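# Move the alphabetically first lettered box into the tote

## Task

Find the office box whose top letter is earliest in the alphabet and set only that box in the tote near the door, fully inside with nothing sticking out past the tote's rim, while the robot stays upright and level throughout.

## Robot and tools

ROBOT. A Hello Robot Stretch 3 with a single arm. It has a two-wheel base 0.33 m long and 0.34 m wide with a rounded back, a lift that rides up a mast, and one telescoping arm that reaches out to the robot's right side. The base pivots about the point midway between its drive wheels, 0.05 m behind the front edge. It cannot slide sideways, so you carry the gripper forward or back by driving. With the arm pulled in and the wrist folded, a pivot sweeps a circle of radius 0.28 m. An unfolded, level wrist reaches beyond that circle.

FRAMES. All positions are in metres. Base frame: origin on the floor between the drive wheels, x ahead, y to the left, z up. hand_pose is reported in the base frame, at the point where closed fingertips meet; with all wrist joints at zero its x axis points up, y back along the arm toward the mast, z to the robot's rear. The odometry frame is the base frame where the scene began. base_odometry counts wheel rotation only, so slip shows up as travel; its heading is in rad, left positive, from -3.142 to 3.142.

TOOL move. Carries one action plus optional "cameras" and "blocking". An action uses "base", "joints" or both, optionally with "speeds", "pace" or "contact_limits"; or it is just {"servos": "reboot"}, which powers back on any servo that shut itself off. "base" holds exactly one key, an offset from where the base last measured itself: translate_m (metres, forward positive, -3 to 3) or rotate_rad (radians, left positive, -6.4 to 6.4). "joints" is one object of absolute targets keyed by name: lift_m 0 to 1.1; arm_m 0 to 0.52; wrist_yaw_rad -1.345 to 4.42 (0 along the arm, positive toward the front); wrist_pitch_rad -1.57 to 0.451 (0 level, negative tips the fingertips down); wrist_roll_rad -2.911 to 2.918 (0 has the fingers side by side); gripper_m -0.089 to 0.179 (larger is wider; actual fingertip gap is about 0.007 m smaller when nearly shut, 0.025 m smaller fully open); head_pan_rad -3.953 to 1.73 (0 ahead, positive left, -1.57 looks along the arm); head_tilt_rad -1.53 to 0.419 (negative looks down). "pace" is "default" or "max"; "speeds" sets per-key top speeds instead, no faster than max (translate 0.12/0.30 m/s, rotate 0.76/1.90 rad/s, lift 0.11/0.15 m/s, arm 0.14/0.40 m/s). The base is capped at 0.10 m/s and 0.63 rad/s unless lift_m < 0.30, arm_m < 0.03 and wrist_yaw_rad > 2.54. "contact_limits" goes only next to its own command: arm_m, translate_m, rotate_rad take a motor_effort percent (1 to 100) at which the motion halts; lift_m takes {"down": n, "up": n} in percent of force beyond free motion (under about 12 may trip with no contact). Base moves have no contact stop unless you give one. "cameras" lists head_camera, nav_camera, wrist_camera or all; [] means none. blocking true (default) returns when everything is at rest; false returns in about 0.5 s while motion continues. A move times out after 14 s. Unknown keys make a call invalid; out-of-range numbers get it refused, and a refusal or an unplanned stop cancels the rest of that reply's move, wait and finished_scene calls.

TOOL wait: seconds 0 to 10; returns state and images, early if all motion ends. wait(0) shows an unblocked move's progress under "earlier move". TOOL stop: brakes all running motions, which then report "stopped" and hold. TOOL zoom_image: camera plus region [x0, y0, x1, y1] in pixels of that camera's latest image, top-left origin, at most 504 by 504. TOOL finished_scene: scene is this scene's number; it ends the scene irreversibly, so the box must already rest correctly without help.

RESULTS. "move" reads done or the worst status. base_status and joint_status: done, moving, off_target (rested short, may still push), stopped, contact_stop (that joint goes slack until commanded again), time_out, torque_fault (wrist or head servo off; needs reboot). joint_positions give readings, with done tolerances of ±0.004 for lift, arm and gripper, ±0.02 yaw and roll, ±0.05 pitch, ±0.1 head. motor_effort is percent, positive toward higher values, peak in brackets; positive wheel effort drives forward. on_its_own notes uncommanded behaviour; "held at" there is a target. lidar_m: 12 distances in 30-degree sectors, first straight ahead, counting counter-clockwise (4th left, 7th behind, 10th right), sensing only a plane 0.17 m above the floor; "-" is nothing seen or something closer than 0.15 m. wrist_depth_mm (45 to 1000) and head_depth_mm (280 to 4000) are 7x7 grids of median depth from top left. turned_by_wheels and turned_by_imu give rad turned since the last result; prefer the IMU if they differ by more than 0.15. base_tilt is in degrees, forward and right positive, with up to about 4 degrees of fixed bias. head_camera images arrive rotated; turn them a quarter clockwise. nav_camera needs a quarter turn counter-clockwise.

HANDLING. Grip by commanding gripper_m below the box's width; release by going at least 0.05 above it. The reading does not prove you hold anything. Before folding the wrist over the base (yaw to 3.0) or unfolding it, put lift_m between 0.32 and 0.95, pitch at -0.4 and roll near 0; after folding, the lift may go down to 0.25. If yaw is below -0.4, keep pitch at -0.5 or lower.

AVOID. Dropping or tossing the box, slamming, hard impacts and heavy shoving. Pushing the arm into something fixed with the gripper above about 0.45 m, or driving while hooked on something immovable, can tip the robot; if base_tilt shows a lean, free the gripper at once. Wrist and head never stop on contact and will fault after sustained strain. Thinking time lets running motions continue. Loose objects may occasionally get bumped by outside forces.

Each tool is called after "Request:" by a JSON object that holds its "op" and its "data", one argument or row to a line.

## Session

Request:
{"op": "move", "data": {
  "joints": {"head_pan_rad": 0.0, "head_tilt_rad": -0.35},
  "cameras": ["nav_camera", "head_camera"]
}}

Request:
{"op": "move", "data": {
  "joints": {"head_pan_rad": 1.5, "head_tilt_rad": -0.35},
  "cameras": ["nav_camera"]
}}

Request:
{"op": "move", "data": {
  "joints": {"head_pan_rad": -1.57, "head_tilt_rad": -0.35},
  "cameras": ["nav_camera"]
}}

Request:
{"op": "move", "data": {
  "joints": {"head_pan_rad": -3.14, "head_tilt_rad": -0.35},
  "cameras": ["nav_camera"]
}}

Scene clock: 0.80 s.
move: done
base_odometry: x=+0.000 y=+0.000 heading=+0.000
turned_by_wheels: +0.000
turned_by_imu: +0.000
base_tilt: forward=+1.0 right=-0.1
lidar_m: 0.73 0.74 0.91 1.57 1.59 1.09 1.00 1.01 1.25 1.55 1.23 0.80
head_depth_mm: 615 664 706 757 813 868 953 / 609 650 691 741 798 878 953 / 605 643 685 734 791 854 930 / 600 639 680 727 785 845 919 / 597 634 676 720 777 835 910 / 594 627 669 714 770 832 900 / 590 621 667 708 762 816 892
base_status: not commanded
joint_positions: lift_m=+0.337 arm_m=+0.002 wrist_yaw_rad=+3.032 wrist_pitch_rad=-0.535 wrist_roll_rad=+0.000 gripper_m=+0.037 head_pan_rad=+0.000 head_tilt_rad=-0.349
joint_status: all done
measured_speeds: all 0
motor_effort: left_wheel=-0.4(0.8) right_wheel=+2.5(2.6) lift_m=+27.6(27.6) arm_m=-10.1(10.3) wrist_yaw_rad=+1.4(1.4) wrist_pitch_rad=+2.5(2.6) wrist_roll_rad=+1.1(1.1) gripper_m=-0.9(0.9) head_pan_rad=-0.3(1.6) head_tilt_rad=-1.5(5.2)
hand_pose: x=+0.0015 y=+0.0602 z=+0.3248 quat_wxyz=(+0.224, +0.691, +0.150, +0.671) (m; base frame)
wrist_depth_mm: - 140 - - - - 716 / - 155 - - - - - / 914 176 202 878 892 872 - / 727 700 202 724 738 726 692 / 601 605 220 604 596 597 595 / 518 520 127 146 504 513 516 / 459 309 294 300 431 456 453
pictures: head_camera (sideways), nav_camera (sideways)
Images, in order (width x height): head_camera 896x504, nav_camera 672x504.

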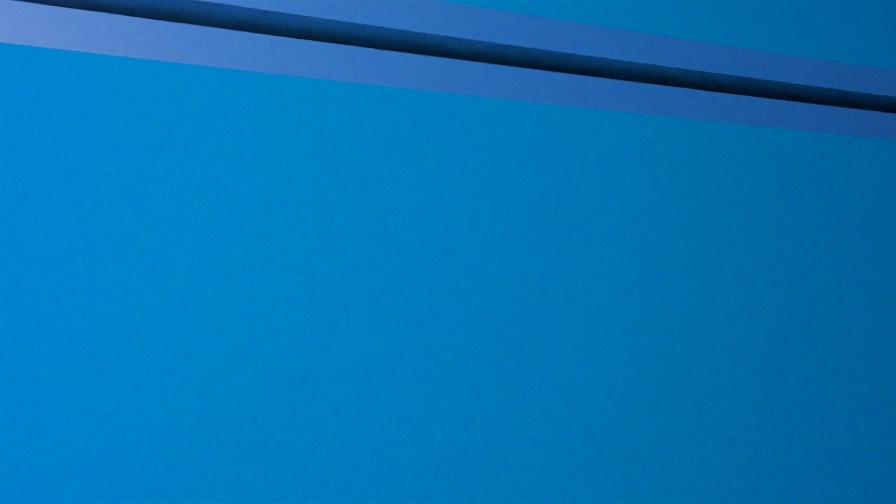

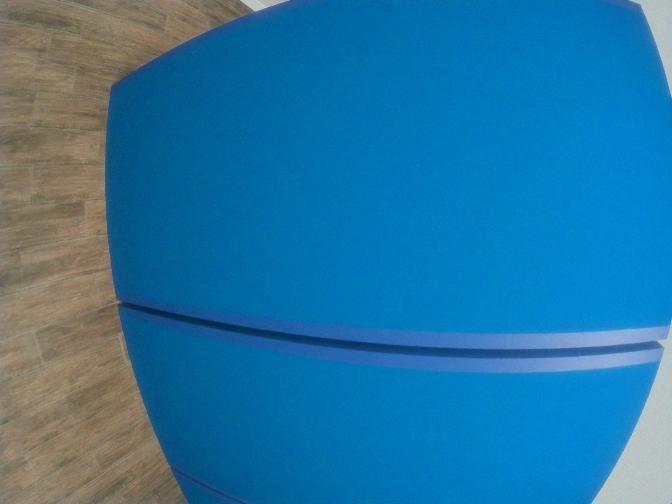

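Scene clock: 2.03 s.
move: done
base_odometry: x=+0.000 y=+0.000 heading=+0.000
turned_by_wheels: +0.000
turned_by_imu: +0.000
base_tilt: forward=+1.0 right=-0.2
lidar_m: 0.73 0.74 0.91 1.57 1.58 1.10 1.00 1.01 1.25 1.55 1.23 0.80
head_depth_mm: 1434 1520 1628 1741 1877 1898 1526 / 1416 1508 1599 1705 1834 1865 1512 / 1407 1483 1588 1679 1829 1882 1511 / 1364 1454 1550 1649 1770 1844 1498 / 1347 1424 1521 1620 1743 1821 1494 / 1330 1414 1514 1610 1721 1781 1509 / 1323 1386 1488 1589 1711 1802 1486
base_status: not commanded
joint_positions: lift_m=+0.337 arm_m=+0.002 wrist_yaw_rad=+3.032 wrist_pitch_rad=-0.535 wrist_roll_rad=+0.000 gripper_m=+0.037 head_pan_rad=+1.531 head_tilt_rad=-0.350
joint_status: all done
measured_speeds: all 0
motor_effort: left_wheel=-0.5(0.7) right_wheel=+2.1(3.0) lift_m=+27.8(28.1) arm_m=-13.9(13.9) wrist_yaw_rad=+1.1(1.3) wrist_pitch_rad=+2.3(2.6) wrist_roll_rad=+0.7(1.0) gripper_m=-0.1(1.2) head_pan_rad=-0.1(4.7) head_tilt_rad=-1.0(4.1)
hand_pose: x=+0.0015 y=+0.0602 z=+0.3248 quat_wxyz=(+0.224, +0.691, +0.150, +0.671) (m; base frame)
wrist_depth_mm: - 140 - - - - 737 / - 155 - - - - - / 907 177 202 894 893 846 - / 729 697 200 717 731 717 696 / 607 602 220 609 607 604 603 / 517 521 127 146 505 518 517 / 457 307 294 301 438 454 456
pictures: nav_camera (sideways)
Images, in order (width x height): nav_camera 672x504.

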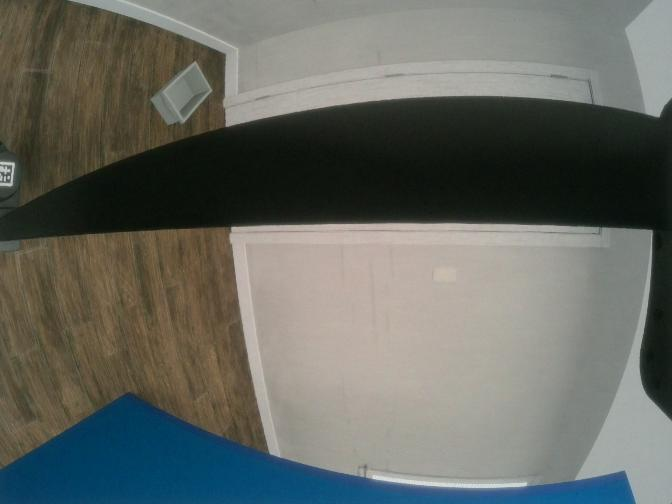

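Scene clock: 3.77 s.
move: done
base_odometry: x=+0.000 y=+0.000 heading=+0.000
turned_by_wheels: +0.000
turned_by_imu: +0.000
base_tilt: forward=+0.9 right=-0.1
lidar_m: 0.73 0.74 0.91 1.57 1.58 1.09 1.00 1.01 1.25 1.55 1.23 0.79
head_depth_mm: 1956 2040 2150 1868 2200 1874 1515 / 1943 2049 2134 1944 2281 1890 1512 / 1915 2026 2140 2354 2416 1870 1511 / 1902 2015 2095 2270 2399 1862 1507 / 1884 2007 2096 1778 2267 1868 1493 / 1839 1949 2056 1737 2196 1802 1497 / 1823 1928 2011 2176 2284 1860 1491
base_status: not commanded
joint_positions: lift_m=+0.337 arm_m=+0.002 wrist_yaw_rad=+3.032 wrist_pitch_rad=-0.535 wrist_roll_rad=+0.000 gripper_m=+0.037 head_pan_rad=-1.617 head_tilt_rad=-0.350
joint_status: all done
measured_speeds: all 0
motor_effort: left_wheel=-0.3(0.8) right_wheel=+2.3(2.6) lift_m=+28.8(28.8) arm_m=-18.9(19.0) wrist_yaw_rad=+0.6(1.4) wrist_pitch_rad=+2.1(2.8) wrist_roll_rad=+0.8(1.1) gripper_m=+0.0(1.3) head_pan_rad=+1.7(5.2) head_tilt_rad=-1.7(4.0)
hand_pose: x=+0.0015 y=+0.0602 z=+0.3248 quat_wxyz=(+0.224, +0.691, +0.150, +0.671) (m; base frame)
wrist_depth_mm: - 141 - - - - 726 / - 156 - - - - - / 898 177 203 898 885 860 - / 724 699 201 736 712 721 691 / 612 607 218 612 611 595 619 / 518 518 128 146 509 523 515 / 457 305 292 299 429 452 452
pictures: nav_camera (sideways)
Images, in order (width x height): nav_camera 672x504.

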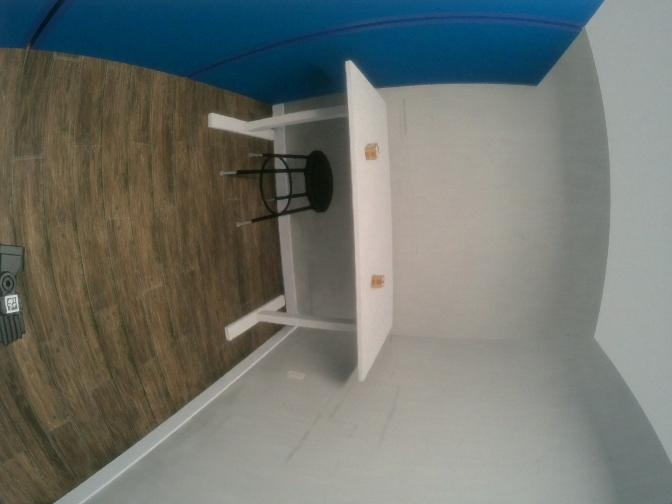

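Scene clock: 5.00 s.
move: done
base_odometry: x=+0.000 y=+0.000 heading=+0.000
turned_by_wheels: +0.000
turned_by_imu: +0.000
base_tilt: forward=+0.8 right=-0.1
lidar_m: 0.73 0.74 0.91 1.57 1.59 1.09 1.00 1.01 1.25 1.55 1.23 0.80
head_depth_mm: 879 947 1011 1092 1175 1272 1388 / 862 938 996 1076 1161 1258 1361 / 854 924 985 1055 1141 1225 1345 / 843 913 970 1041 1120 1213 1310 / 833 903 956 1026 1101 1189 1290 / 821 892 945 1012 1092 1171 1272 / 820 881 934 998 1066 1154 1251
base_status: not commanded
joint_positions: lift_m=+0.337 arm_m=+0.002 wrist_yaw_rad=+3.032 wrist_pitch_rad=-0.535 wrist_roll_rad=+0.000 gripper_m=+0.037 head_pan_rad=-3.189 head_tilt_rad=-0.350
joint_status: all done
measured_speeds: all 0
motor_effort: left_wheel=-0.5(0.7) right_wheel=+2.2(2.6) lift_m=+29.0(29.2) arm_m=-22.0(22.3) wrist_yaw_rad=+0.7(1.1) wrist_pitch_rad=+2.3(2.6) wrist_roll_rad=+0.8(1.0) gripper_m=+0.5(1.5) head_pan_rad=+2.9(5.6) head_tilt_rad=-1.7(6.6)
hand_pose: x=+0.0015 y=+0.0602 z=+0.3248 quat_wxyz=(+0.224, +0.691, +0.150, +0.671) (m; base frame)
wrist_depth_mm: - 140 - - - - 721 / - 156 - - - - - / 896 177 204 873 882 860 - / 707 705 202 722 722 715 685 / 603 598 220 603 609 614 614 / 524 528 128 146 502 522 509 / 460 308 293 303 433 463 460
pictures: nav_camera (sideways)
Images, in order (width x height): nav_camera 672x504.

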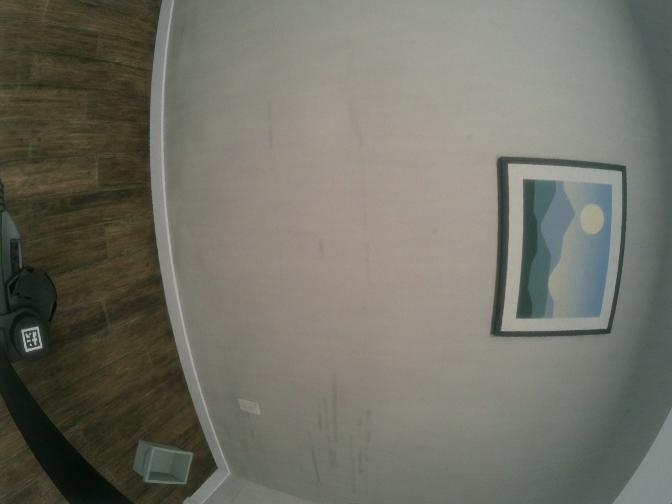

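Request:
{"op": "move", "data": {
  "joints": {"head_pan_rad": -3.95, "head_tilt_rad": -0.6},
  "cameras": ["head_camera"]
}}

Request:
{"op": "move", "data": {
  "joints": {"head_pan_rad": -1.7, "head_tilt_rad": -0.35},
  "cameras": ["head_camera"]
}}

Scene clock: 32.57 s.
move: done
base_odometry: x=+0.000 y=+0.000 heading=+0.000
turned_by_wheels: +0.000
turned_by_imu: +0.001
base_tilt: forward=+0.8 right=-0.1
lidar_m: 0.73 0.74 0.92 1.57 1.59 1.09 1.00 1.01 1.25 1.55 1.23 0.80
head_depth_mm: - - - - - - 1243 / 1540 - - - - - - / 1573 1730 1915 2115 1753 1484 - / 1395 1556 1740 1965 1787 1480 1258 / 1250 1359 1509 1679 1742 1466 1262 / 1140 1223 1339 1464 1632 1468 1257 / 1042 1116 1199 1323 1445 1475 1257
base_status: not commanded
joint_positions: lift_m=+0.337 arm_m=+0.002 wrist_yaw_rad=+3.032 wrist_pitch_rad=-0.535 wrist_roll_rad=+0.000 gripper_m=+0.037 head_pan_rad=-3.963 head_tilt_rad=-0.603
joint_status: all done
measured_speeds: all 0
motor_effort: left_wheel=-0.4(0.7) right_wheel=+2.4(2.8) lift_m=+31.2(31.7) arm_m=-22.0(22.3) wrist_yaw_rad=+1.0(1.3) wrist_pitch_rad=+2.4(2.7) wrist_roll_rad=+0.7(1.1) gripper_m=+0.4(0.8) head_pan_rad=-2.8(4.0) head_tilt_rad=-3.2(6.2)
hand_pose: x=+0.0015 y=+0.0602 z=+0.3248 quat_wxyz=(+0.224, +0.691, +0.150, +0.671) (m; base frame)
wrist_depth_mm: - 140 - - - - 730 / - 155 - - - - - / 889 175 202 882 901 863 - / 724 691 201 724 715 718 712 / 615 604 220 600 601 612 600 / 522 516 127 146 506 523 520 / 459 308 292 300 431 457 455
pictures: head_camera (sideways)
Images, in order (width x height): head_camera 896x504.

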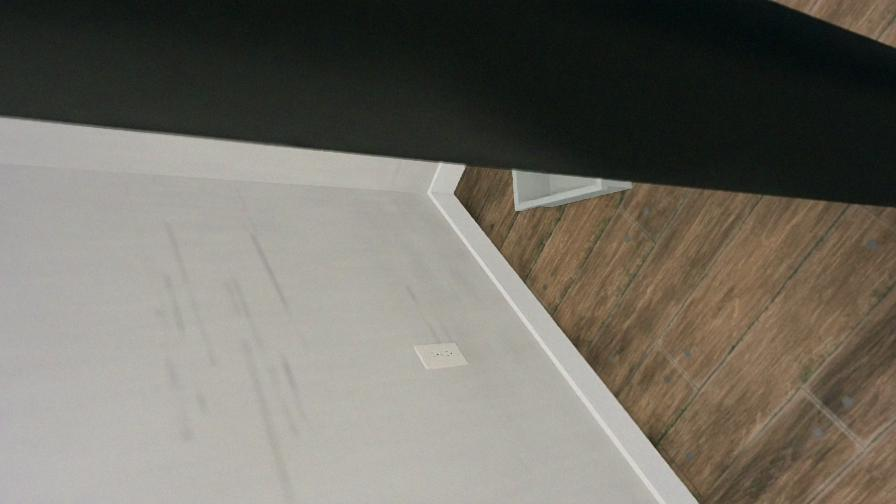

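Scene clock: 34.03 s.
move: done
base_odometry: x=+0.000 y=+0.000 heading=+0.000
turned_by_wheels: +0.000
turned_by_imu: +0.000
base_tilt: forward=+1.1 right=-0.1
lidar_m: 0.73 0.74 0.91 1.57 1.59 1.09 1.00 1.01 1.25 1.55 1.23 0.80
head_depth_mm: 1952 2029 2003 2021 2107 1886 1518 / 1963 2109 2190 1928 2269 1885 1509 / 1929 2064 2144 2355 2418 1865 1502 / 1904 2013 2128 2325 2379 1849 1504 / 1884 2003 2089 2239 2370 1871 1496 / 1854 1964 2056 1724 2227 1866 1490 / 1845 1909 2026 1756 2135 1774 1491
base_status: not commanded
joint_positions: lift_m=+0.337 arm_m=+0.002 wrist_yaw_rad=+3.032 wrist_pitch_rad=-0.535 wrist_roll_rad=+0.000 gripper_m=+0.037 head_pan_rad=-1.662 head_tilt_rad=-0.352
joint_status: all done
measured_speeds: all 0
motor_effort: left_wheel=-0.5(0.8) right_wheel=+2.7(2.7) lift_m=+31.9(32.3) arm_m=-22.0(22.3) wrist_yaw_rad=+0.8(1.2) wrist_pitch_rad=+2.6(2.8) wrist_roll_rad=+0.8(1.1) gripper_m=-0.3(1.2) head_pan_rad=-1.4(4.8) head_tilt_rad=+3.4(6.2)
hand_pose: x=+0.0015 y=+0.0602 z=+0.3248 quat_wxyz=(+0.224, +0.691, +0.150, +0.671) (m; base frame)
wrist_depth_mm: - 141 - - - - 748 / - 156 - - - - - / 891 177 202 879 884 873 - / 721 700 202 726 726 727 692 / 607 608 220 604 604 609 602 / 517 524 127 146 504 522 523 / 454 309 293 302 437 460 453
pictures: head_camera (sideways)
Images, in order (width x height): head_camera 896x504.

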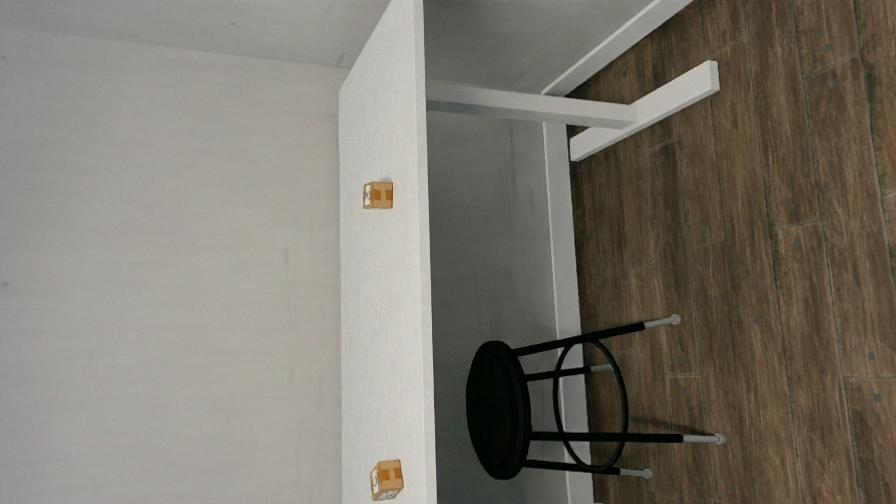

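Request:
{"op": "zoom_image", "data": {
  "camera": "head_camera",
  "region": [355, 170, 405, 220]
}}

Request:
{"op": "zoom_image", "data": {
  "camera": "head_camera",
  "region": [360, 454, 410, 504]
}}

Scaled by 10.080 from the camera's 896x504 image, which has a finer 1280x720 frame.

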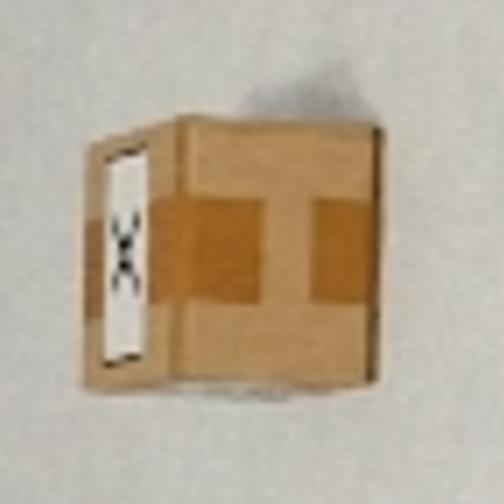

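Scaled by 10.080 from the camera's 896x504 image, which has a finer 1280x720 frame.

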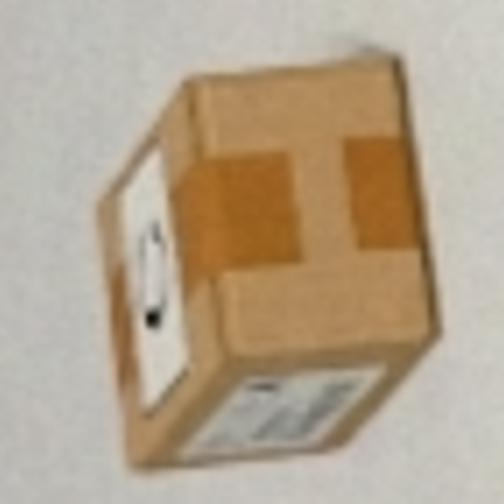

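Request:
{"op": "move", "data": {
  "base": {"rotate_rad": -1.423},
  "joints": {"lift_m": 0.28, "head_pan_rad": 0.0, "head_tilt_rad": -0.45},
  "pace": "max",
  "cameras": []
}}

Request:
{"op": "move", "data": {
  "base": {"translate_m": 0.45},
  "pace": "max",
  "cameras": ["head_camera"]
}}

Scene clock: 93.60 s.
move: done
base_odometry: x=+0.000 y=+0.000 heading=-1.423
turned_by_wheels: -1.423
turned_by_imu: -1.416
base_tilt: forward=+0.9 right=+0.0
lidar_m: 1.54 1.02 0.76 0.73 0.76 1.65 1.57 1.39 1.03 1.00 1.04 1.44
head_depth_mm: 1819 1962 1620 2283 2126 1686 1394 / 1833 1959 1769 2329 2156 1675 1382 / 1846 2002 1760 2264 2132 1688 1390 / 1863 1981 1732 1882 2094 1670 1377 / 1897 2025 1730 2399 2145 1674 1379 / 1906 2033 1817 2223 2062 1677 1383 / 1752 1784 1748 1906 1900 1662 1374
base_status: done
joint_positions: lift_m=+0.280 arm_m=+0.002 wrist_yaw_rad=+3.032 wrist_pitch_rad=-0.536 wrist_roll_rad=+0.000 gripper_m=+0.037 head_pan_rad=+0.013 head_tilt_rad=-0.448
joint_status: all done
measured_speeds: translate_m=+0.000 rotate_rad=+0.000 lift_m=+0.000 arm_m=+0.000 wrist_yaw_rad=+0.000 wrist_pitch_rad=+0.000 wrist_roll_rad=+0.000 head_pan_rad=-0.024 head_tilt_rad=+0.000
motor_effort: left_wheel=+10.1(17.3) right_wheel=-7.8(15.6) lift_m=+21.5(27.4) arm_m=-21.8(22.7) wrist_yaw_rad=+1.2(1.4) wrist_pitch_rad=+2.8(2.9) wrist_roll_rad=+0.7(1.0) gripper_m=+0.3(1.1) head_pan_rad=-2.7(4.4) head_tilt_rad=-2.8(5.5)
hand_pose: x=+0.0014 y=+0.0601 z=+0.2672 quat_wxyz=(+0.224, +0.691, +0.150, +0.671) (m; base frame)
wrist_depth_mm: - 141 151 - 721 - - / 725 154 161 - 774 - - / 759 175 180 790 786 800 774 / 635 610 201 632 632 634 636 / 537 533 220 533 536 527 528 / 455 275 128 262 444 457 457 / 244 249 238 243 381 397 398
pictures: none
No camera images: "cameras" was empty.

Scene clock: 96.40 s.
move: done
base_odometry: x=+0.067 y=-0.445 heading=-1.422
turned_by_wheels: +0.000
turned_by_imu: +0.000
base_tilt: forward=+0.9 right=-0.3
lidar_m: 1.10 1.01 0.75 0.72 0.75 1.04 2.01 1.40 1.04 1.01 1.05 1.45
head_depth_mm: 1439 1540 1612 1129 1947 1675 1397 / 1445 1561 1611 1124 2002 1683 1395 / 1453 1571 1594 1118 1957 1629 1396 / 1470 1589 1586 1121 1900 1620 1392 / 1470 1580 1579 1153 1912 1623 1362 / 1489 1609 1583 1176 1954 1650 1383 / 1508 1622 1564 1167 1877 1666 1384
base_status: done
joint_positions: lift_m=+0.280 arm_m=+0.002 wrist_yaw_rad=+3.032 wrist_pitch_rad=-0.536 wrist_roll_rad=+0.000 gripper_m=+0.037 head_pan_rad=+0.001 head_tilt_rad=-0.450
joint_status: not commanded
measured_speeds: all 0
motor_effort: left_wheel=+10.3(20.8) right_wheel=-2.5(7.5) lift_m=+26.8(27.1) arm_m=-18.9(21.8) wrist_yaw_rad=+1.0(1.3) wrist_pitch_rad=+2.4(2.9) wrist_roll_rad=+0.9(1.1) gripper_m=+0.4(1.3) head_pan_rad=-2.5(4.7) head_tilt_rad=-1.7(3.2)
hand_pose: x=+0.0014 y=+0.0601 z=+0.2672 quat_wxyz=(+0.224, +0.691, +0.150, +0.671) (m; base frame)
wrist_depth_mm: - 141 157 - - - 755 / - 154 175 - - - 812 / 744 176 200 732 788 786 767 / 641 611 201 633 623 633 630 / 528 530 220 529 536 529 527 / 453 276 128 263 441 454 455 / 243 249 237 242 381 399 394
pictures: head_camera (sideways)
Images, in order (width x height): head_camera 896x504.

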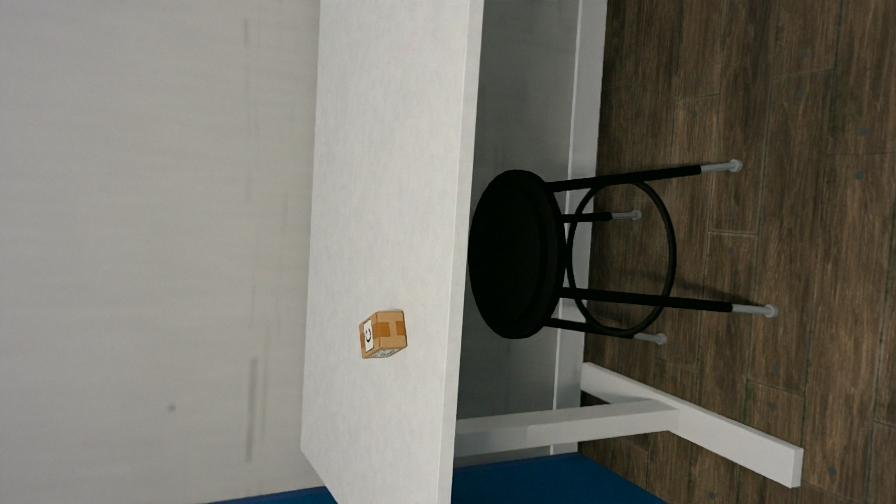

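Request:
{"op": "zoom_image", "data": {
  "camera": "head_camera",
  "region": [355, 306, 411, 362]
}}

Request:
{"op": "move", "data": {
  "joints": {"head_pan_rad": -0.4, "head_tilt_rad": -0.45},
  "cameras": ["head_camera"]
}}

Scaled by 9.000 from the camera's 896x504 image, which has a finer 1280x720 frame.

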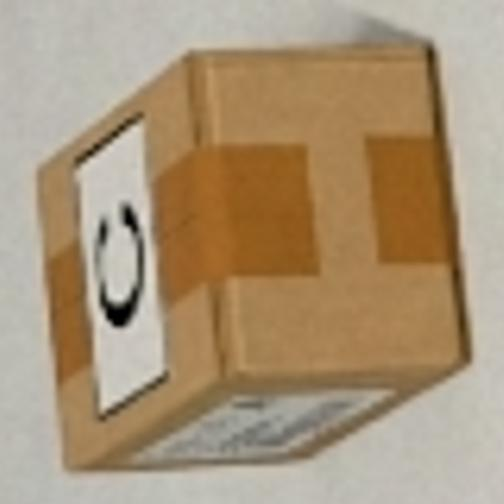

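Scene clock: 100.27 s.
move: done
base_odometry: x=+0.067 y=-0.445 heading=-1.422
turned_by_wheels: +0.000
turned_by_imu: +0.001
base_tilt: forward=+1.1 right=-0.1
lidar_m: 1.10 1.01 0.75 0.72 0.75 1.04 2.02 1.41 1.04 1.01 1.05 1.45
head_depth_mm: 1511 1558 1543 1624 1750 1685 1388 / 1646 1763 1612 1563 1962 1630 1382 / 1596 1730 1589 2044 1997 1686 1392 / 1550 1662 1593 1186 2097 1662 1384 / 1494 1629 1583 1185 2030 1654 1381 / 1452 1572 1555 1107 1988 1620 1382 / 1423 1518 1554 1103 1396 1617 1389
base_status: not commanded
joint_positions: lift_m=+0.280 arm_m=+0.002 wrist_yaw_rad=+3.032 wrist_pitch_rad=-0.536 wrist_roll_rad=+0.000 gripper_m=+0.037 head_pan_rad=-0.410 head_tilt_rad=-0.450
joint_status: all done
measured_speeds: all 0
motor_effort: left_wheel=+10.2(10.4) right_wheel=-1.8(2.5) lift_m=+32.0(32.2) arm_m=-14.7(15.6) wrist_yaw_rad=+0.7(1.3) wrist_pitch_rad=+2.4(2.7) wrist_roll_rad=+0.9(1.1) gripper_m=+0.5(1.0) head_pan_rad=-2.2(4.8) head_tilt_rad=-2.1(4.7)
hand_pose: x=+0.0014 y=+0.0601 z=+0.2672 quat_wxyz=(+0.224, +0.691, +0.150, +0.671) (m; base frame)
wrist_depth_mm: - 140 157 - - - 741 / - 154 175 - - - 819 / 753 176 200 751 774 792 793 / 633 613 202 640 634 640 634 / 534 529 221 530 522 539 534 / 456 278 128 261 442 458 456 / 243 250 238 244 381 400 399
pictures: head_camera (sideways)
Images, in order (width x height): head_camera 896x504.

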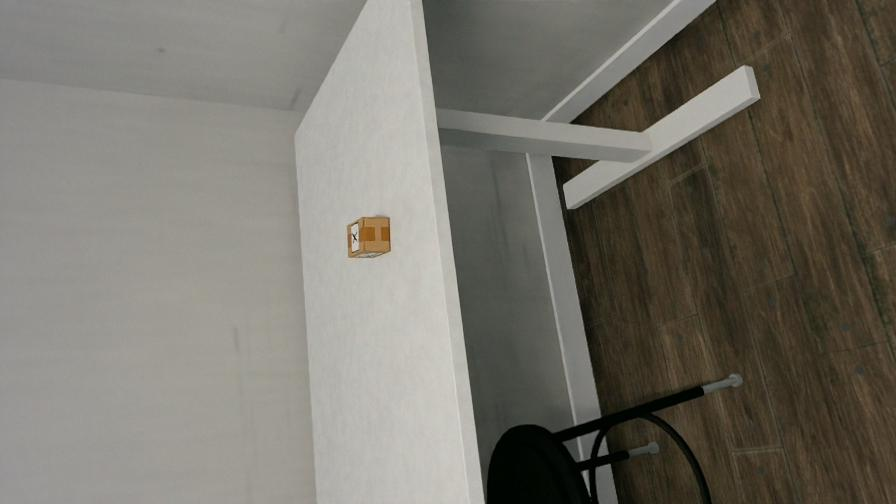

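Request:
{"op": "zoom_image", "data": {
  "camera": "head_camera",
  "region": [343, 212, 395, 264]
}}

Request:
{"op": "move", "data": {
  "joints": {"head_pan_rad": 0.25, "head_tilt_rad": -0.45},
  "cameras": ["head_camera"]
}}

Request:
{"op": "zoom_image", "data": {
  "camera": "head_camera",
  "region": [355, 200, 405, 250]
}}

Scaled by 9.692 from the camera's 896x504 image, which has a finer 1280x720 frame.

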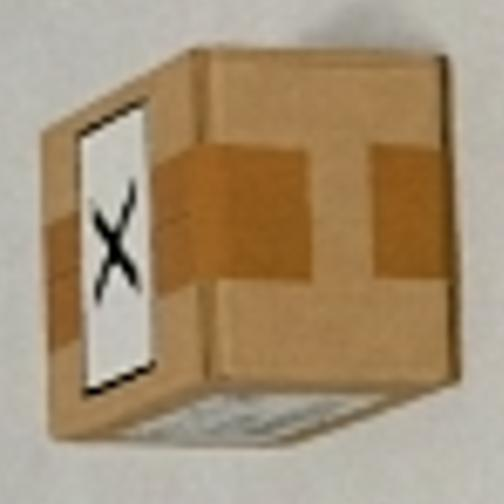

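Scene clock: 107.00 s.
move: done
base_odometry: x=+0.067 y=-0.445 heading=-1.422
turned_by_wheels: +0.000
turned_by_imu: +0.001
base_tilt: forward=+1.1 right=-0.1
lidar_m: 1.10 1.01 0.74 0.72 0.75 1.04 2.01 1.41 1.04 1.01 1.05 1.45
head_depth_mm: 1414 1522 1572 1067 1384 1631 1404 / 1463 1576 1609 1126 1371 1669 1380 / 1513 1607 1594 1118 1987 1623 1385 / 1559 1666 1586 1182 1711 1678 1374 / 1460 1550 1547 1681 1892 1663 1381 / 1229 1279 1339 1400 1557 1573 1387 / 1049 1094 1147 1207 1271 1359 1345
base_status: not commanded
joint_positions: lift_m=+0.280 arm_m=+0.002 wrist_yaw_rad=+3.032 wrist_pitch_rad=-0.536 wrist_roll_rad=+0.000 gripper_m=+0.037 head_pan_rad=+0.265 head_tilt_rad=-0.450
joint_status: all done
measured_speeds: all 0
motor_effort: left_wheel=+10.3(10.6) right_wheel=-2.5(3.0) lift_m=+31.7(32.2) arm_m=-10.9(11.9) wrist_yaw_rad=+1.1(1.3) wrist_pitch_rad=+2.6(2.9) wrist_roll_rad=+0.9(1.0) gripper_m=-0.4(1.3) head_pan_rad=+0.6(5.2) head_tilt_rad=-2.5(4.4)
hand_pose: x=+0.0014 y=+0.0601 z=+0.2672 quat_wxyz=(+0.224, +0.691, +0.150, +0.671) (m; base frame)
wrist_depth_mm: - 140 156 - - - 754 / - 153 175 - - - 825 / 756 175 200 757 772 780 790 / 638 610 202 629 626 626 626 / 524 531 220 534 525 524 524 / 458 278 128 263 439 458 459 / 243 251 237 244 381 399 396
pictures: head_camera (sideways)
Images, in order (width x height): head_camera 896x504.

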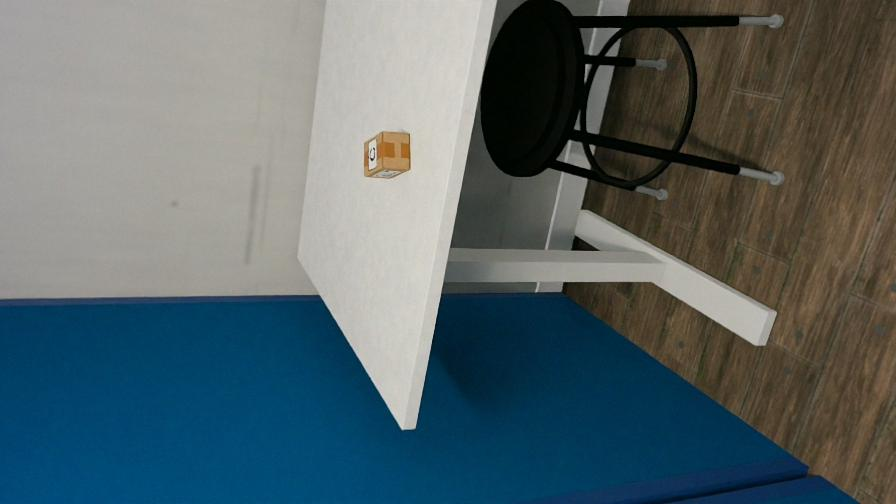

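Scaled by 10.080 from the camera's 896x504 image, which has a finer 1280x720 frame.

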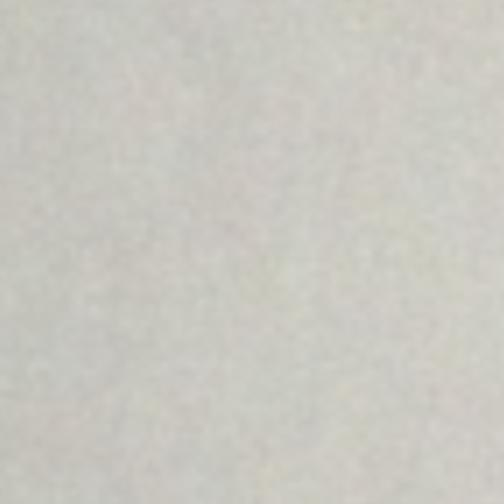

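Request:
{"op": "zoom_image", "data": {
  "camera": "head_camera",
  "region": [360, 128, 416, 184]
}}

Scaled by 9.000 from the camera's 896x504 image, which has a finer 1280x720 frame.

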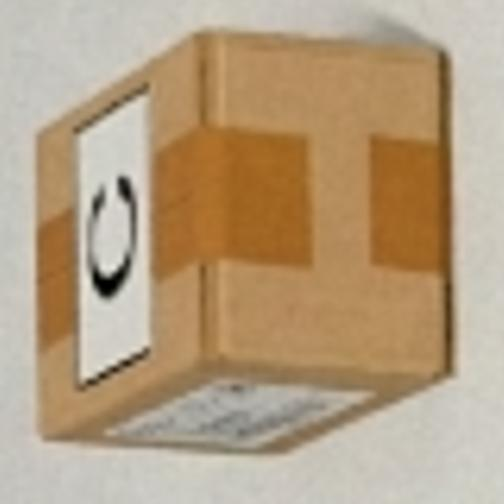

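Request:
{"op": "move", "data": {
  "base": {"rotate_rad": -0.148},
  "joints": {"head_pan_rad": -2.5, "head_tilt_rad": -0.5},
  "pace": "max",
  "cameras": []
}}

Request:
{"op": "move", "data": {
  "base": {"translate_m": -1.49},
  "pace": "max",
  "contact_limits": {"translate_m": 45},
  "cameras": ["nav_camera"]
}}

Scene clock: 159.13 s.
move: done
base_odometry: x=+0.067 y=-0.445 heading=-1.570
turned_by_wheels: -0.148
turned_by_imu: -0.146
base_tilt: forward=+0.8 right=-0.1
lidar_m: 1.72 1.10 0.78 0.72 0.73 0.91 2.02 1.66 1.09 1.01 1.02 1.28
head_depth_mm: 1761 1871 2029 2189 2016 1608 1348 / 1849 2007 2181 2335 1918 1613 1337 / 1876 2036 2241 2430 1966 1610 1331 / 1634 1771 1945 2157 2001 1597 1331 / 1440 1537 1651 1810 1897 1604 1339 / 1254 1339 1441 1555 1685 1599 1328 / 1137 1202 1277 1373 1477 1529 1332
base_status: done
joint_positions: lift_m=+0.280 arm_m=+0.002 wrist_yaw_rad=+3.032 wrist_pitch_rad=-0.536 wrist_roll_rad=+0.000 gripper_m=+0.037 head_pan_rad=-2.516 head_tilt_rad=-0.501
joint_status: all done
measured_speeds: translate_m=+0.000 rotate_rad=+0.000 lift_m=+0.000 arm_m=+0.000 wrist_yaw_rad=+0.000 wrist_pitch_rad=+0.000 wrist_roll_rad=+0.000 head_pan_rad=+0.024 head_tilt_rad=+0.000
motor_effort: left_wheel=+7.9(16.6) right_wheel=-8.1(14.3) lift_m=+29.8(31.9) arm_m=-4.1(6.0) wrist_yaw_rad=+1.1(1.4) wrist_pitch_rad=+2.6(3.0) wrist_roll_rad=+0.8(1.1) gripper_m=-0.5(1.4) head_pan_rad=+3.1(4.8) head_tilt_rad=-0.9(5.1)
hand_pose: x=+0.0014 y=+0.0601 z=+0.2672 quat_wxyz=(+0.224, +0.691, +0.150, +0.671) (m; base frame)
wrist_depth_mm: - 140 152 - - 818 837 / - 153 160 - - 901 - / - 174 180 755 782 791 774 / 644 612 202 632 633 637 641 / 529 526 220 524 529 530 535 / 452 277 127 264 442 460 463 / 243 248 237 243 382 401 402
pictures: none
No camera images: "cameras" was empty.

Scene clock: 165.50 s.
move: done
base_odometry: x=+0.065 y=+1.045 heading=-1.570
turned_by_wheels: +0.000
turned_by_imu: +0.004
base_tilt: forward=+1.0 right=-0.2
lidar_m: 2.55 0.88 0.66 1.03 0.95 0.62 0.54 0.56 0.70 1.20 1.21 1.52
head_depth_mm: 462 494 532 575 619 687 762 / 486 521 564 614 673 744 829 / 513 552 601 656 725 811 919 / 545 589 642 709 786 893 1028 / 580 631 692 768 868 990 1143 / 620 678 749 842 961 1105 1276 / 663 735 818 925 1059 1236 1328
base_status: done
joint_positions: lift_m=+0.280 arm_m=+0.002 wrist_yaw_rad=+3.032 wrist_pitch_rad=-0.536 wrist_roll_rad=+0.000 gripper_m=+0.037 head_pan_rad=-2.500 head_tilt_rad=-0.501
joint_status: not commanded
measured_speeds: all 0
motor_effort: left_wheel=-4.3(13.9) right_wheel=+0.2(15.0) lift_m=+25.0(30.0) arm_m=-0.2(4.5) wrist_yaw_rad=+0.5(1.4) wrist_pitch_rad=+2.3(2.9) wrist_roll_rad=+0.9(1.1) gripper_m=-0.1(1.3) head_pan_rad=+3.4(4.4) head_tilt_rad=+2.4(3.4)
contact_limits: translate_m 45 (maximum 100)
hand_pose: x=+0.0014 y=+0.0601 z=+0.2672 quat_wxyz=(+0.224, +0.691, +0.150, +0.671) (m; base frame)
wrist_depth_mm: - 141 - - - 599 - / - 155 923 - 948 - - / 772 177 203 790 755 751 765 / 636 613 202 637 622 625 629 / 528 533 220 530 530 534 535 / 457 279 128 264 447 458 456 / 241 249 237 244 382 401 399
pictures: nav_camera (sideways)
Images, in order (width x height): nav_camera 672x504.

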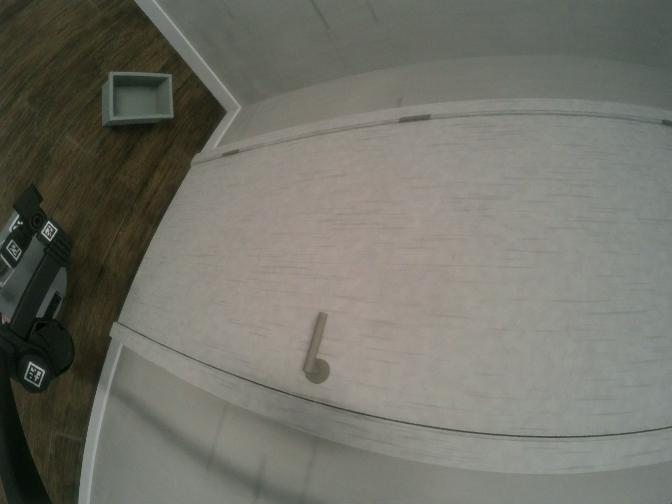

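Request:
{"op": "move", "data": {
  "joints": {"head_pan_rad": -2.05, "head_tilt_rad": -0.8},
  "cameras": ["head_camera"]
}}

Request:
{"op": "move", "data": {
  "base": {"rotate_rad": 1.828},
  "joints": {"head_pan_rad": 0.6, "head_tilt_rad": -0.45},
  "pace": "max",
  "cameras": []
}}

Request:
{"op": "move", "data": {
  "base": {"translate_m": 1.0},
  "pace": "max",
  "contact_limits": {"translate_m": 45},
  "cameras": ["nav_camera"]
}}

Scene clock: 172.17 s.
move: done
base_odometry: x=+0.065 y=+1.045 heading=-1.570
turned_by_wheels: +0.000
turned_by_imu: +0.001
base_tilt: forward=+1.0 right=-0.2
lidar_m: 2.55 0.88 0.66 1.03 0.95 0.62 0.54 0.56 0.70 1.20 1.21 1.52
head_depth_mm: 655 711 781 862 972 1111 1162 / 736 812 903 1015 1156 1270 1170 / 832 933 1058 1213 1413 1327 1158 / 1002 1154 1339 1580 1512 1310 1166 / 1148 1318 1501 1706 1479 1324 1161 / 1113 1246 1413 1655 1449 1287 1170 / 1058 1190 1335 1551 1515 1297 1163
base_status: not commanded
joint_positions: lift_m=+0.280 arm_m=+0.002 wrist_yaw_rad=+3.032 wrist_pitch_rad=-0.536 wrist_roll_rad=+0.000 gripper_m=+0.037 head_pan_rad=-2.038 head_tilt_rad=-0.797
joint_status: all done
measured_speeds: all 0
motor_effort: left_wheel=-4.5(4.7) right_wheel=+0.1(0.8) lift_m=+22.1(23.1) arm_m=+1.9(2.5) wrist_yaw_rad=+0.9(1.1) wrist_pitch_rad=+2.4(2.8) wrist_roll_rad=+0.8(1.1) gripper_m=+0.1(0.9) head_pan_rad=+1.5(4.2) head_tilt_rad=-4.0(5.6)
contact_limits: translate_m 45 (maximum 100)
hand_pose: x=+0.0014 y=+0.0601 z=+0.2672 quat_wxyz=(+0.224, +0.691, +0.150, +0.671) (m; base frame)
wrist_depth_mm: - 140 - - - 606 - / - 155 904 - 938 - - / 791 176 203 798 752 756 755 / 622 610 202 634 622 631 635 / 532 530 219 528 535 531 527 / 454 278 127 264 443 458 459 / 244 249 238 245 381 398 396
pictures: head_camera (sideways)
Images, in order (width x height): head_camera 896x504.

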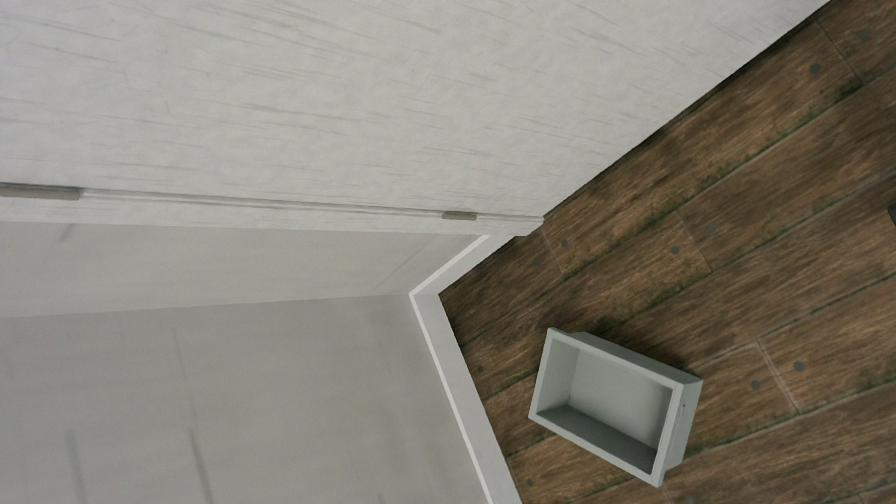

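Scene clock: 174.87 s.
move: done
base_odometry: x=+0.065 y=+1.045 heading=+0.258
turned_by_wheels: +1.828
turned_by_imu: +1.821
base_tilt: forward=+1.1 right=-0.2
lidar_m: 1.57 0.74 0.58 0.54 0.60 0.89 1.20 1.29 1.93 1.47 0.68 0.66
head_depth_mm: 912 1014 1131 1311 1538 1633 1394 / 810 891 993 1114 1271 1482 1382 / 731 798 875 965 1089 1236 1326 / 665 721 782 858 946 1063 1195 / 612 657 707 770 842 925 1034 / 567 604 648 696 756 824 908 / 528 557 596 636 688 744 809
base_status: done
joint_positions: lift_m=+0.280 arm_m=+0.002 wrist_yaw_rad=+3.032 wrist_pitch_rad=-0.536 wrist_roll_rad=+0.000 gripper_m=+0.037 head_pan_rad=+0.616 head_tilt_rad=-0.450
joint_status: all done
measured_speeds: translate_m=+0.000 rotate_rad=+0.000 lift_m=+0.000 arm_m=+0.000 wrist_yaw_rad=+0.000 wrist_pitch_rad=+0.000 wrist_roll_rad=+0.000 head_pan_rad=-0.024 head_tilt_rad=+0.000
motor_effort: left_wheel=-7.0(16.8) right_wheel=+9.1(16.5) lift_m=+20.3(22.4) arm_m=-22.5(22.5) wrist_yaw_rad=+0.4(1.4) wrist_pitch_rad=+2.6(3.0) wrist_roll_rad=+0.7(1.1) gripper_m=+0.0(1.4) head_pan_rad=-2.7(5.6) head_tilt_rad=+3.1(6.0)
hand_pose: x=+0.0014 y=+0.0601 z=+0.2672 quat_wxyz=(+0.224, +0.691, +0.150, +0.671) (m; base frame)
wrist_depth_mm: - 140 152 540 - - - / - 154 160 589 - - - / - 170 175 643 - - - / 642 612 202 627 642 639 626 / 529 529 221 531 528 530 531 / 458 277 128 262 438 460 454 / 243 248 236 243 381 395 401
pictures: none
No camera images: "cameras" was empty.

Scene clock: 179.57 s.
move: done
base_odometry: x=+1.032 y=+1.300 heading=+0.257
turned_by_wheels: +0.000
turned_by_imu: -0.001
base_tilt: forward=+1.0 right=-0.1
lidar_m: 1.28 0.59 0.47 0.46 0.50 0.74 2.18 0.64 0.50 0.50 3.19 2.14
head_depth_mm: 742 826 934 1043 1283 1535 1390 / 652 716 787 909 1050 1224 1330 / 600 652 716 793 881 1012 1175 / 544 587 640 698 773 860 977 / 499 531 576 624 682 756 837 / 459 489 524 566 611 667 736 / 427 453 482 515 554 600 652
base_status: done
joint_positions: lift_m=+0.280 arm_m=+0.002 wrist_yaw_rad=+3.032 wrist_pitch_rad=-0.536 wrist_roll_rad=+0.000 gripper_m=+0.037 head_pan_rad=+0.600 head_tilt_rad=-0.450
joint_status: not commanded
measured_speeds: all 0
motor_effort: left_wheel=-3.1(14.3) right_wheel=+8.8(17.0) lift_m=+21.3(21.4) arm_m=-20.8(22.6) wrist_yaw_rad=+0.7(1.4) wrist_pitch_rad=+2.4(2.9) wrist_roll_rad=+0.9(1.1) gripper_m=-0.8(1.3) head_pan_rad=-2.7(5.0) head_tilt_rad=+2.2(3.6)
contact_limits: translate_m 45 (maximum 100)
hand_pose: x=+0.0014 y=+0.0601 z=+0.2672 quat_wxyz=(+0.224, +0.691, +0.150, +0.671) (m; base frame)
wrist_depth_mm: - 140 152 - - - - / - 154 161 - - - - / - 168 174 - - - - / 597 596 196 611 603 604 611 / 526 530 220 535 535 533 532 / 458 278 127 263 447 459 452 / 243 250 237 244 383 401 398
pictures: nav_camera (sideways)
Images, in order (width x height): nav_camera 672x504.

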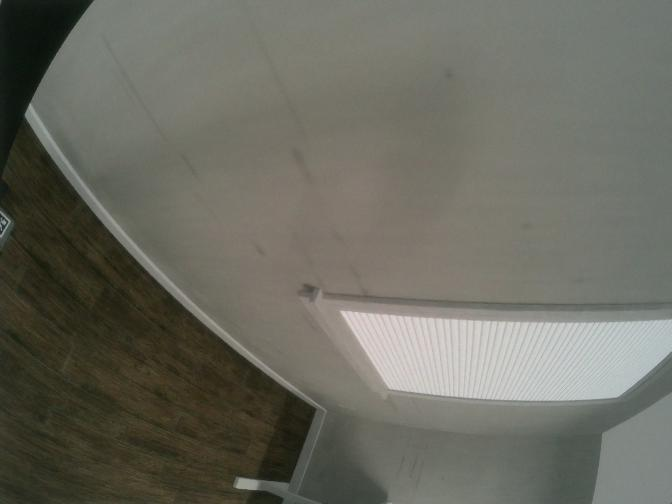

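Request:
{"op": "move", "data": {
  "joints": {"head_pan_rad": -0.35, "head_tilt_rad": -0.35},
  "cameras": ["nav_camera", "head_camera"]
}}

Scene clock: 184.90 s.
move: done
base_odometry: x=+1.032 y=+1.300 heading=+0.257
turned_by_wheels: +0.000
turned_by_imu: +0.001
base_tilt: forward=+0.8 right=-0.3
lidar_m: 1.28 0.59 0.47 0.46 0.50 0.74 2.18 0.64 0.51 0.50 3.19 2.13
head_depth_mm: 2400 2583 2671 2942 2487 1878 1503 / 2388 2534 2567 2877 2503 1893 1498 / 2292 2477 2521 2858 2501 1874 1502 / 2280 2392 2472 2793 2476 1864 1488 / 2247 2346 2466 2665 2356 1857 1484 / 2194 2325 2475 2680 2446 1851 1496 / 2161 2263 2408 2583 2453 1832 1488
base_status: not commanded
joint_positions: lift_m=+0.280 arm_m=+0.002 wrist_yaw_rad=+3.032 wrist_pitch_rad=-0.536 wrist_roll_rad=+0.000 gripper_m=+0.037 head_pan_rad=-0.373 head_tilt_rad=-0.350
joint_status: all done
measured_speeds: all 0
motor_effort: left_wheel=-3.5(3.6) right_wheel=+8.5(8.9) lift_m=+22.6(22.7) arm_m=-19.7(20.3) wrist_yaw_rad=+0.9(1.4) wrist_pitch_rad=+2.5(2.9) wrist_roll_rad=+0.9(1.0) gripper_m=-0.4(1.1) head_pan_rad=-0.6(4.5) head_tilt_rad=+4.4(6.1)
contact_limits: translate_m 45 (maximum 100)
hand_pose: x=+0.0014 y=+0.0601 z=+0.2672 quat_wxyz=(+0.224, +0.691, +0.150, +0.671) (m; base frame)
wrist_depth_mm: - 140 151 - - - - / - 153 161 - - - - / - 170 175 - - - - / 609 582 197 600 612 610 606 / 531 531 220 534 530 529 526 / 453 278 127 262 445 457 453 / 242 249 239 242 382 400 399
pictures: head_camera (sideways), nav_camera (sideways)
Images, in order (width x height): head_camera 896x504, nav_camera 672x504.

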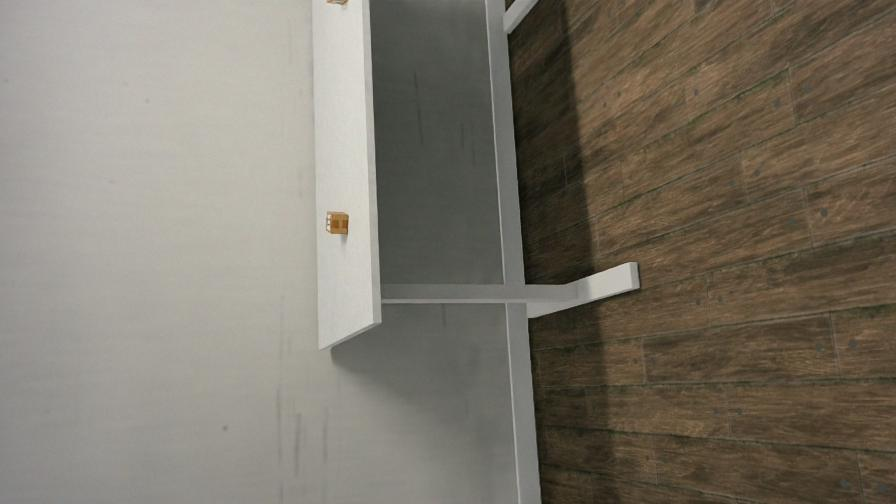

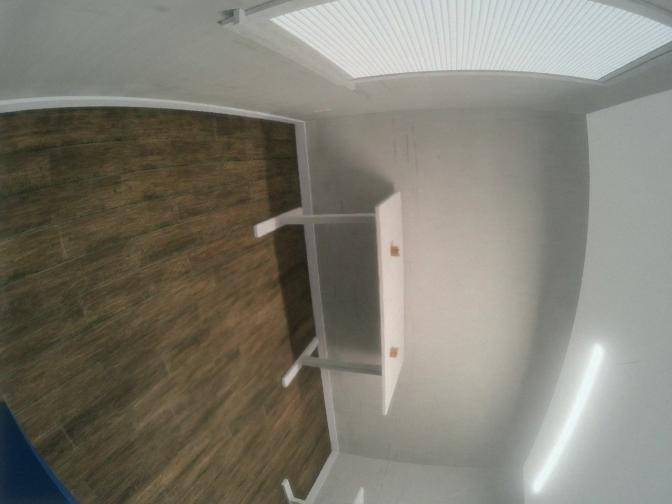

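Request:
{"op": "move", "data": {
  "base": {"rotate_rad": -0.951},
  "joints": {"head_pan_rad": 0.85, "head_tilt_rad": -0.45},
  "pace": "max",
  "cameras": []
}}

Request:
{"op": "move", "data": {
  "base": {"translate_m": 1.21},
  "pace": "max",
  "contact_limits": {"translate_m": 45},
  "cameras": ["head_camera"]
}}

Scene clock: 205.17 s.
move: done
base_odometry: x=+1.032 y=+1.300 heading=-0.693
turned_by_wheels: -0.951
turned_by_imu: -0.947
base_tilt: forward=+1.2 right=-0.3
lidar_m: 2.64 2.13 1.02 0.55 0.46 0.46 0.52 0.86 2.19 0.59 0.50 0.50
head_depth_mm: 2154 2311 2209 2692 2141 1706 1396 / 2207 2384 2472 2664 2142 1687 1399 / 2204 2352 2541 2696 2119 1695 1381 / 2212 2394 2596 2777 2115 1690 1382 / 2150 2256 2392 2465 2143 1680 1396 / 1473 1511 1506 1632 1695 1611 1380 / 1106 1129 1157 1155 1230 1278 1289
base_status: done
joint_positions: lift_m=+0.280 arm_m=+0.002 wrist_yaw_rad=+3.032 wrist_pitch_rad=-0.536 wrist_roll_rad=+0.000 gripper_m=+0.037 head_pan_rad=+0.866 head_tilt_rad=-0.448
joint_status: all done
measured_speeds: translate_m=+0.000 rotate_rad=+0.000 lift_m=+0.000 arm_m=+0.000 wrist_yaw_rad=+0.000 wrist_pitch_rad=+0.000 wrist_roll_rad=+0.000 head_pan_rad=-0.024 head_tilt_rad=+0.000
motor_effort: left_wheel=+9.7(16.9) right_wheel=-9.5(15.4) lift_m=+24.2(24.4) arm_m=-21.3(22.4) wrist_yaw_rad=+1.1(1.5) wrist_pitch_rad=+2.5(2.8) wrist_roll_rad=+0.8(1.1) gripper_m=+0.1(1.2) head_pan_rad=-2.4(4.5) head_tilt_rad=-1.7(4.4)
hand_pose: x=+0.0014 y=+0.0601 z=+0.2672 quat_wxyz=(+0.224, +0.691, +0.150, +0.671) (m; base frame)
wrist_depth_mm: - 140 152 - - - - / - 154 160 - - - - / - 170 176 783 771 776 796 / - 474 201 628 622 619 629 / 442 504 221 534 530 536 527 / 436 278 128 263 440 458 453 / 243 248 238 243 383 393 399
pictures: none
No camera images: "cameras" was empty.

Scene clock: 210.57 s.
move: done
base_odometry: x=+1.963 y=+0.527 heading=-0.693
turned_by_wheels: +0.000
turned_by_imu: +0.000
base_tilt: forward=+0.9 right=-0.2
lidar_m: 2.11 1.48 1.42 1.61 1.35 1.35 1.52 0.88 1.06 0.94 1.63 2.05
head_depth_mm: 1480 1596 1617 1202 2002 1671 1395 / 1493 1586 1610 1198 2027 1674 1392 / 1496 1621 1606 1184 2038 1667 1394 / 1520 1620 1594 1190 2055 1665 1393 / 1518 1637 1575 1185 2056 1668 1386 / 1530 1646 1558 1967 2062 1666 1391 / 1548 1643 1561 1467 1732 1627 1380
base_status: done
joint_positions: lift_m=+0.280 arm_m=+0.002 wrist_yaw_rad=+3.032 wrist_pitch_rad=-0.536 wrist_roll_rad=+0.000 gripper_m=+0.037 head_pan_rad=+0.850 head_tilt_rad=-0.450
joint_status: not commanded
measured_speeds: all 0
motor_effort: left_wheel=+11.7(17.3) right_wheel=-3.4(15.5) lift_m=+25.9(26.2) arm_m=-14.7(21.4) wrist_yaw_rad=+0.6(1.3) wrist_pitch_rad=+2.7(2.9) wrist_roll_rad=+0.8(1.1) gripper_m=-0.3(1.2) head_pan_rad=-3.2(4.6) head_tilt_rad=-2.1(3.7)
contact_limits: translate_m 45 (maximum 100)
hand_pose: x=+0.0014 y=+0.0601 z=+0.2672 quat_wxyz=(+0.224, +0.691, +0.150, +0.671) (m; base frame)
wrist_depth_mm: - 141 - - - - - / - 155 926 - - - - / 782 177 202 778 788 772 788 / 640 611 202 640 633 631 634 / 522 534 219 530 534 522 514 / 456 276 128 262 443 456 451 / 243 249 237 243 384 400 401
pictures: head_camera (sideways)
Images, in order (width x height): head_camera 896x504.

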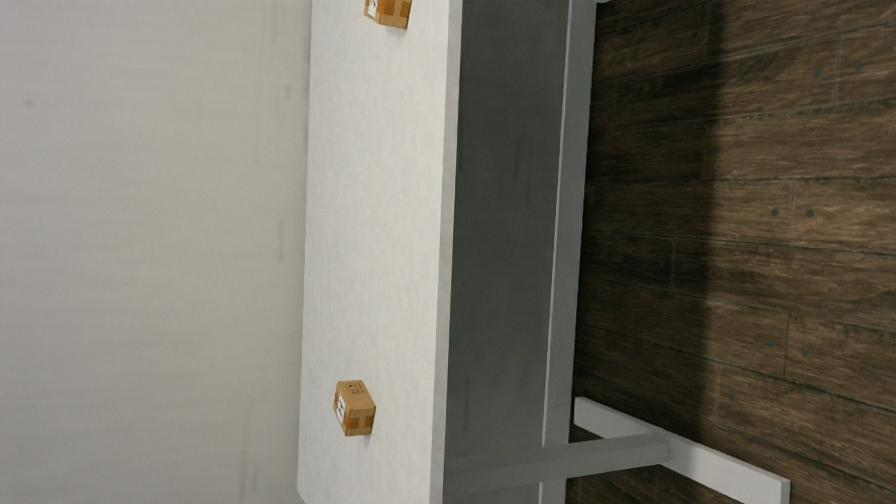

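Request:
{"op": "zoom_image", "data": {
  "camera": "head_camera",
  "region": [326, 376, 386, 436]
}}

Request:
{"op": "zoom_image", "data": {
  "camera": "head_camera",
  "region": [360, 0, 420, 60]
}}

Scaled by 8.400 from the camera's 896x504 image, which has a finer 1280x720 frame.

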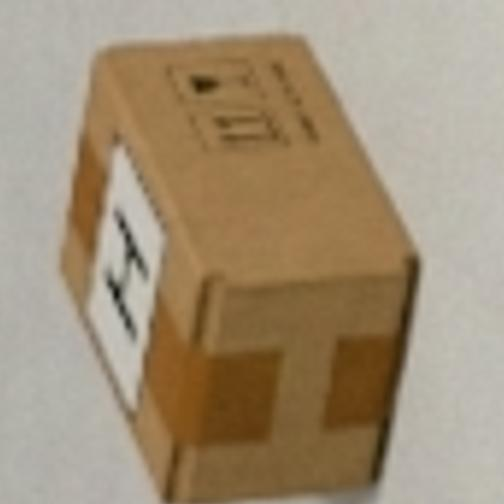

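Scaled by 8.400 from the camera's 896x504 image, which has a finer 1280x720 frame.

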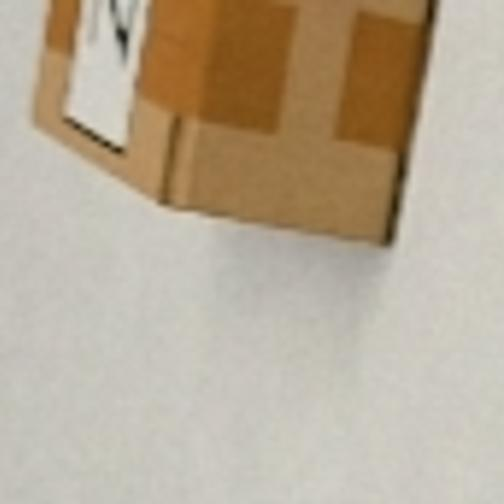

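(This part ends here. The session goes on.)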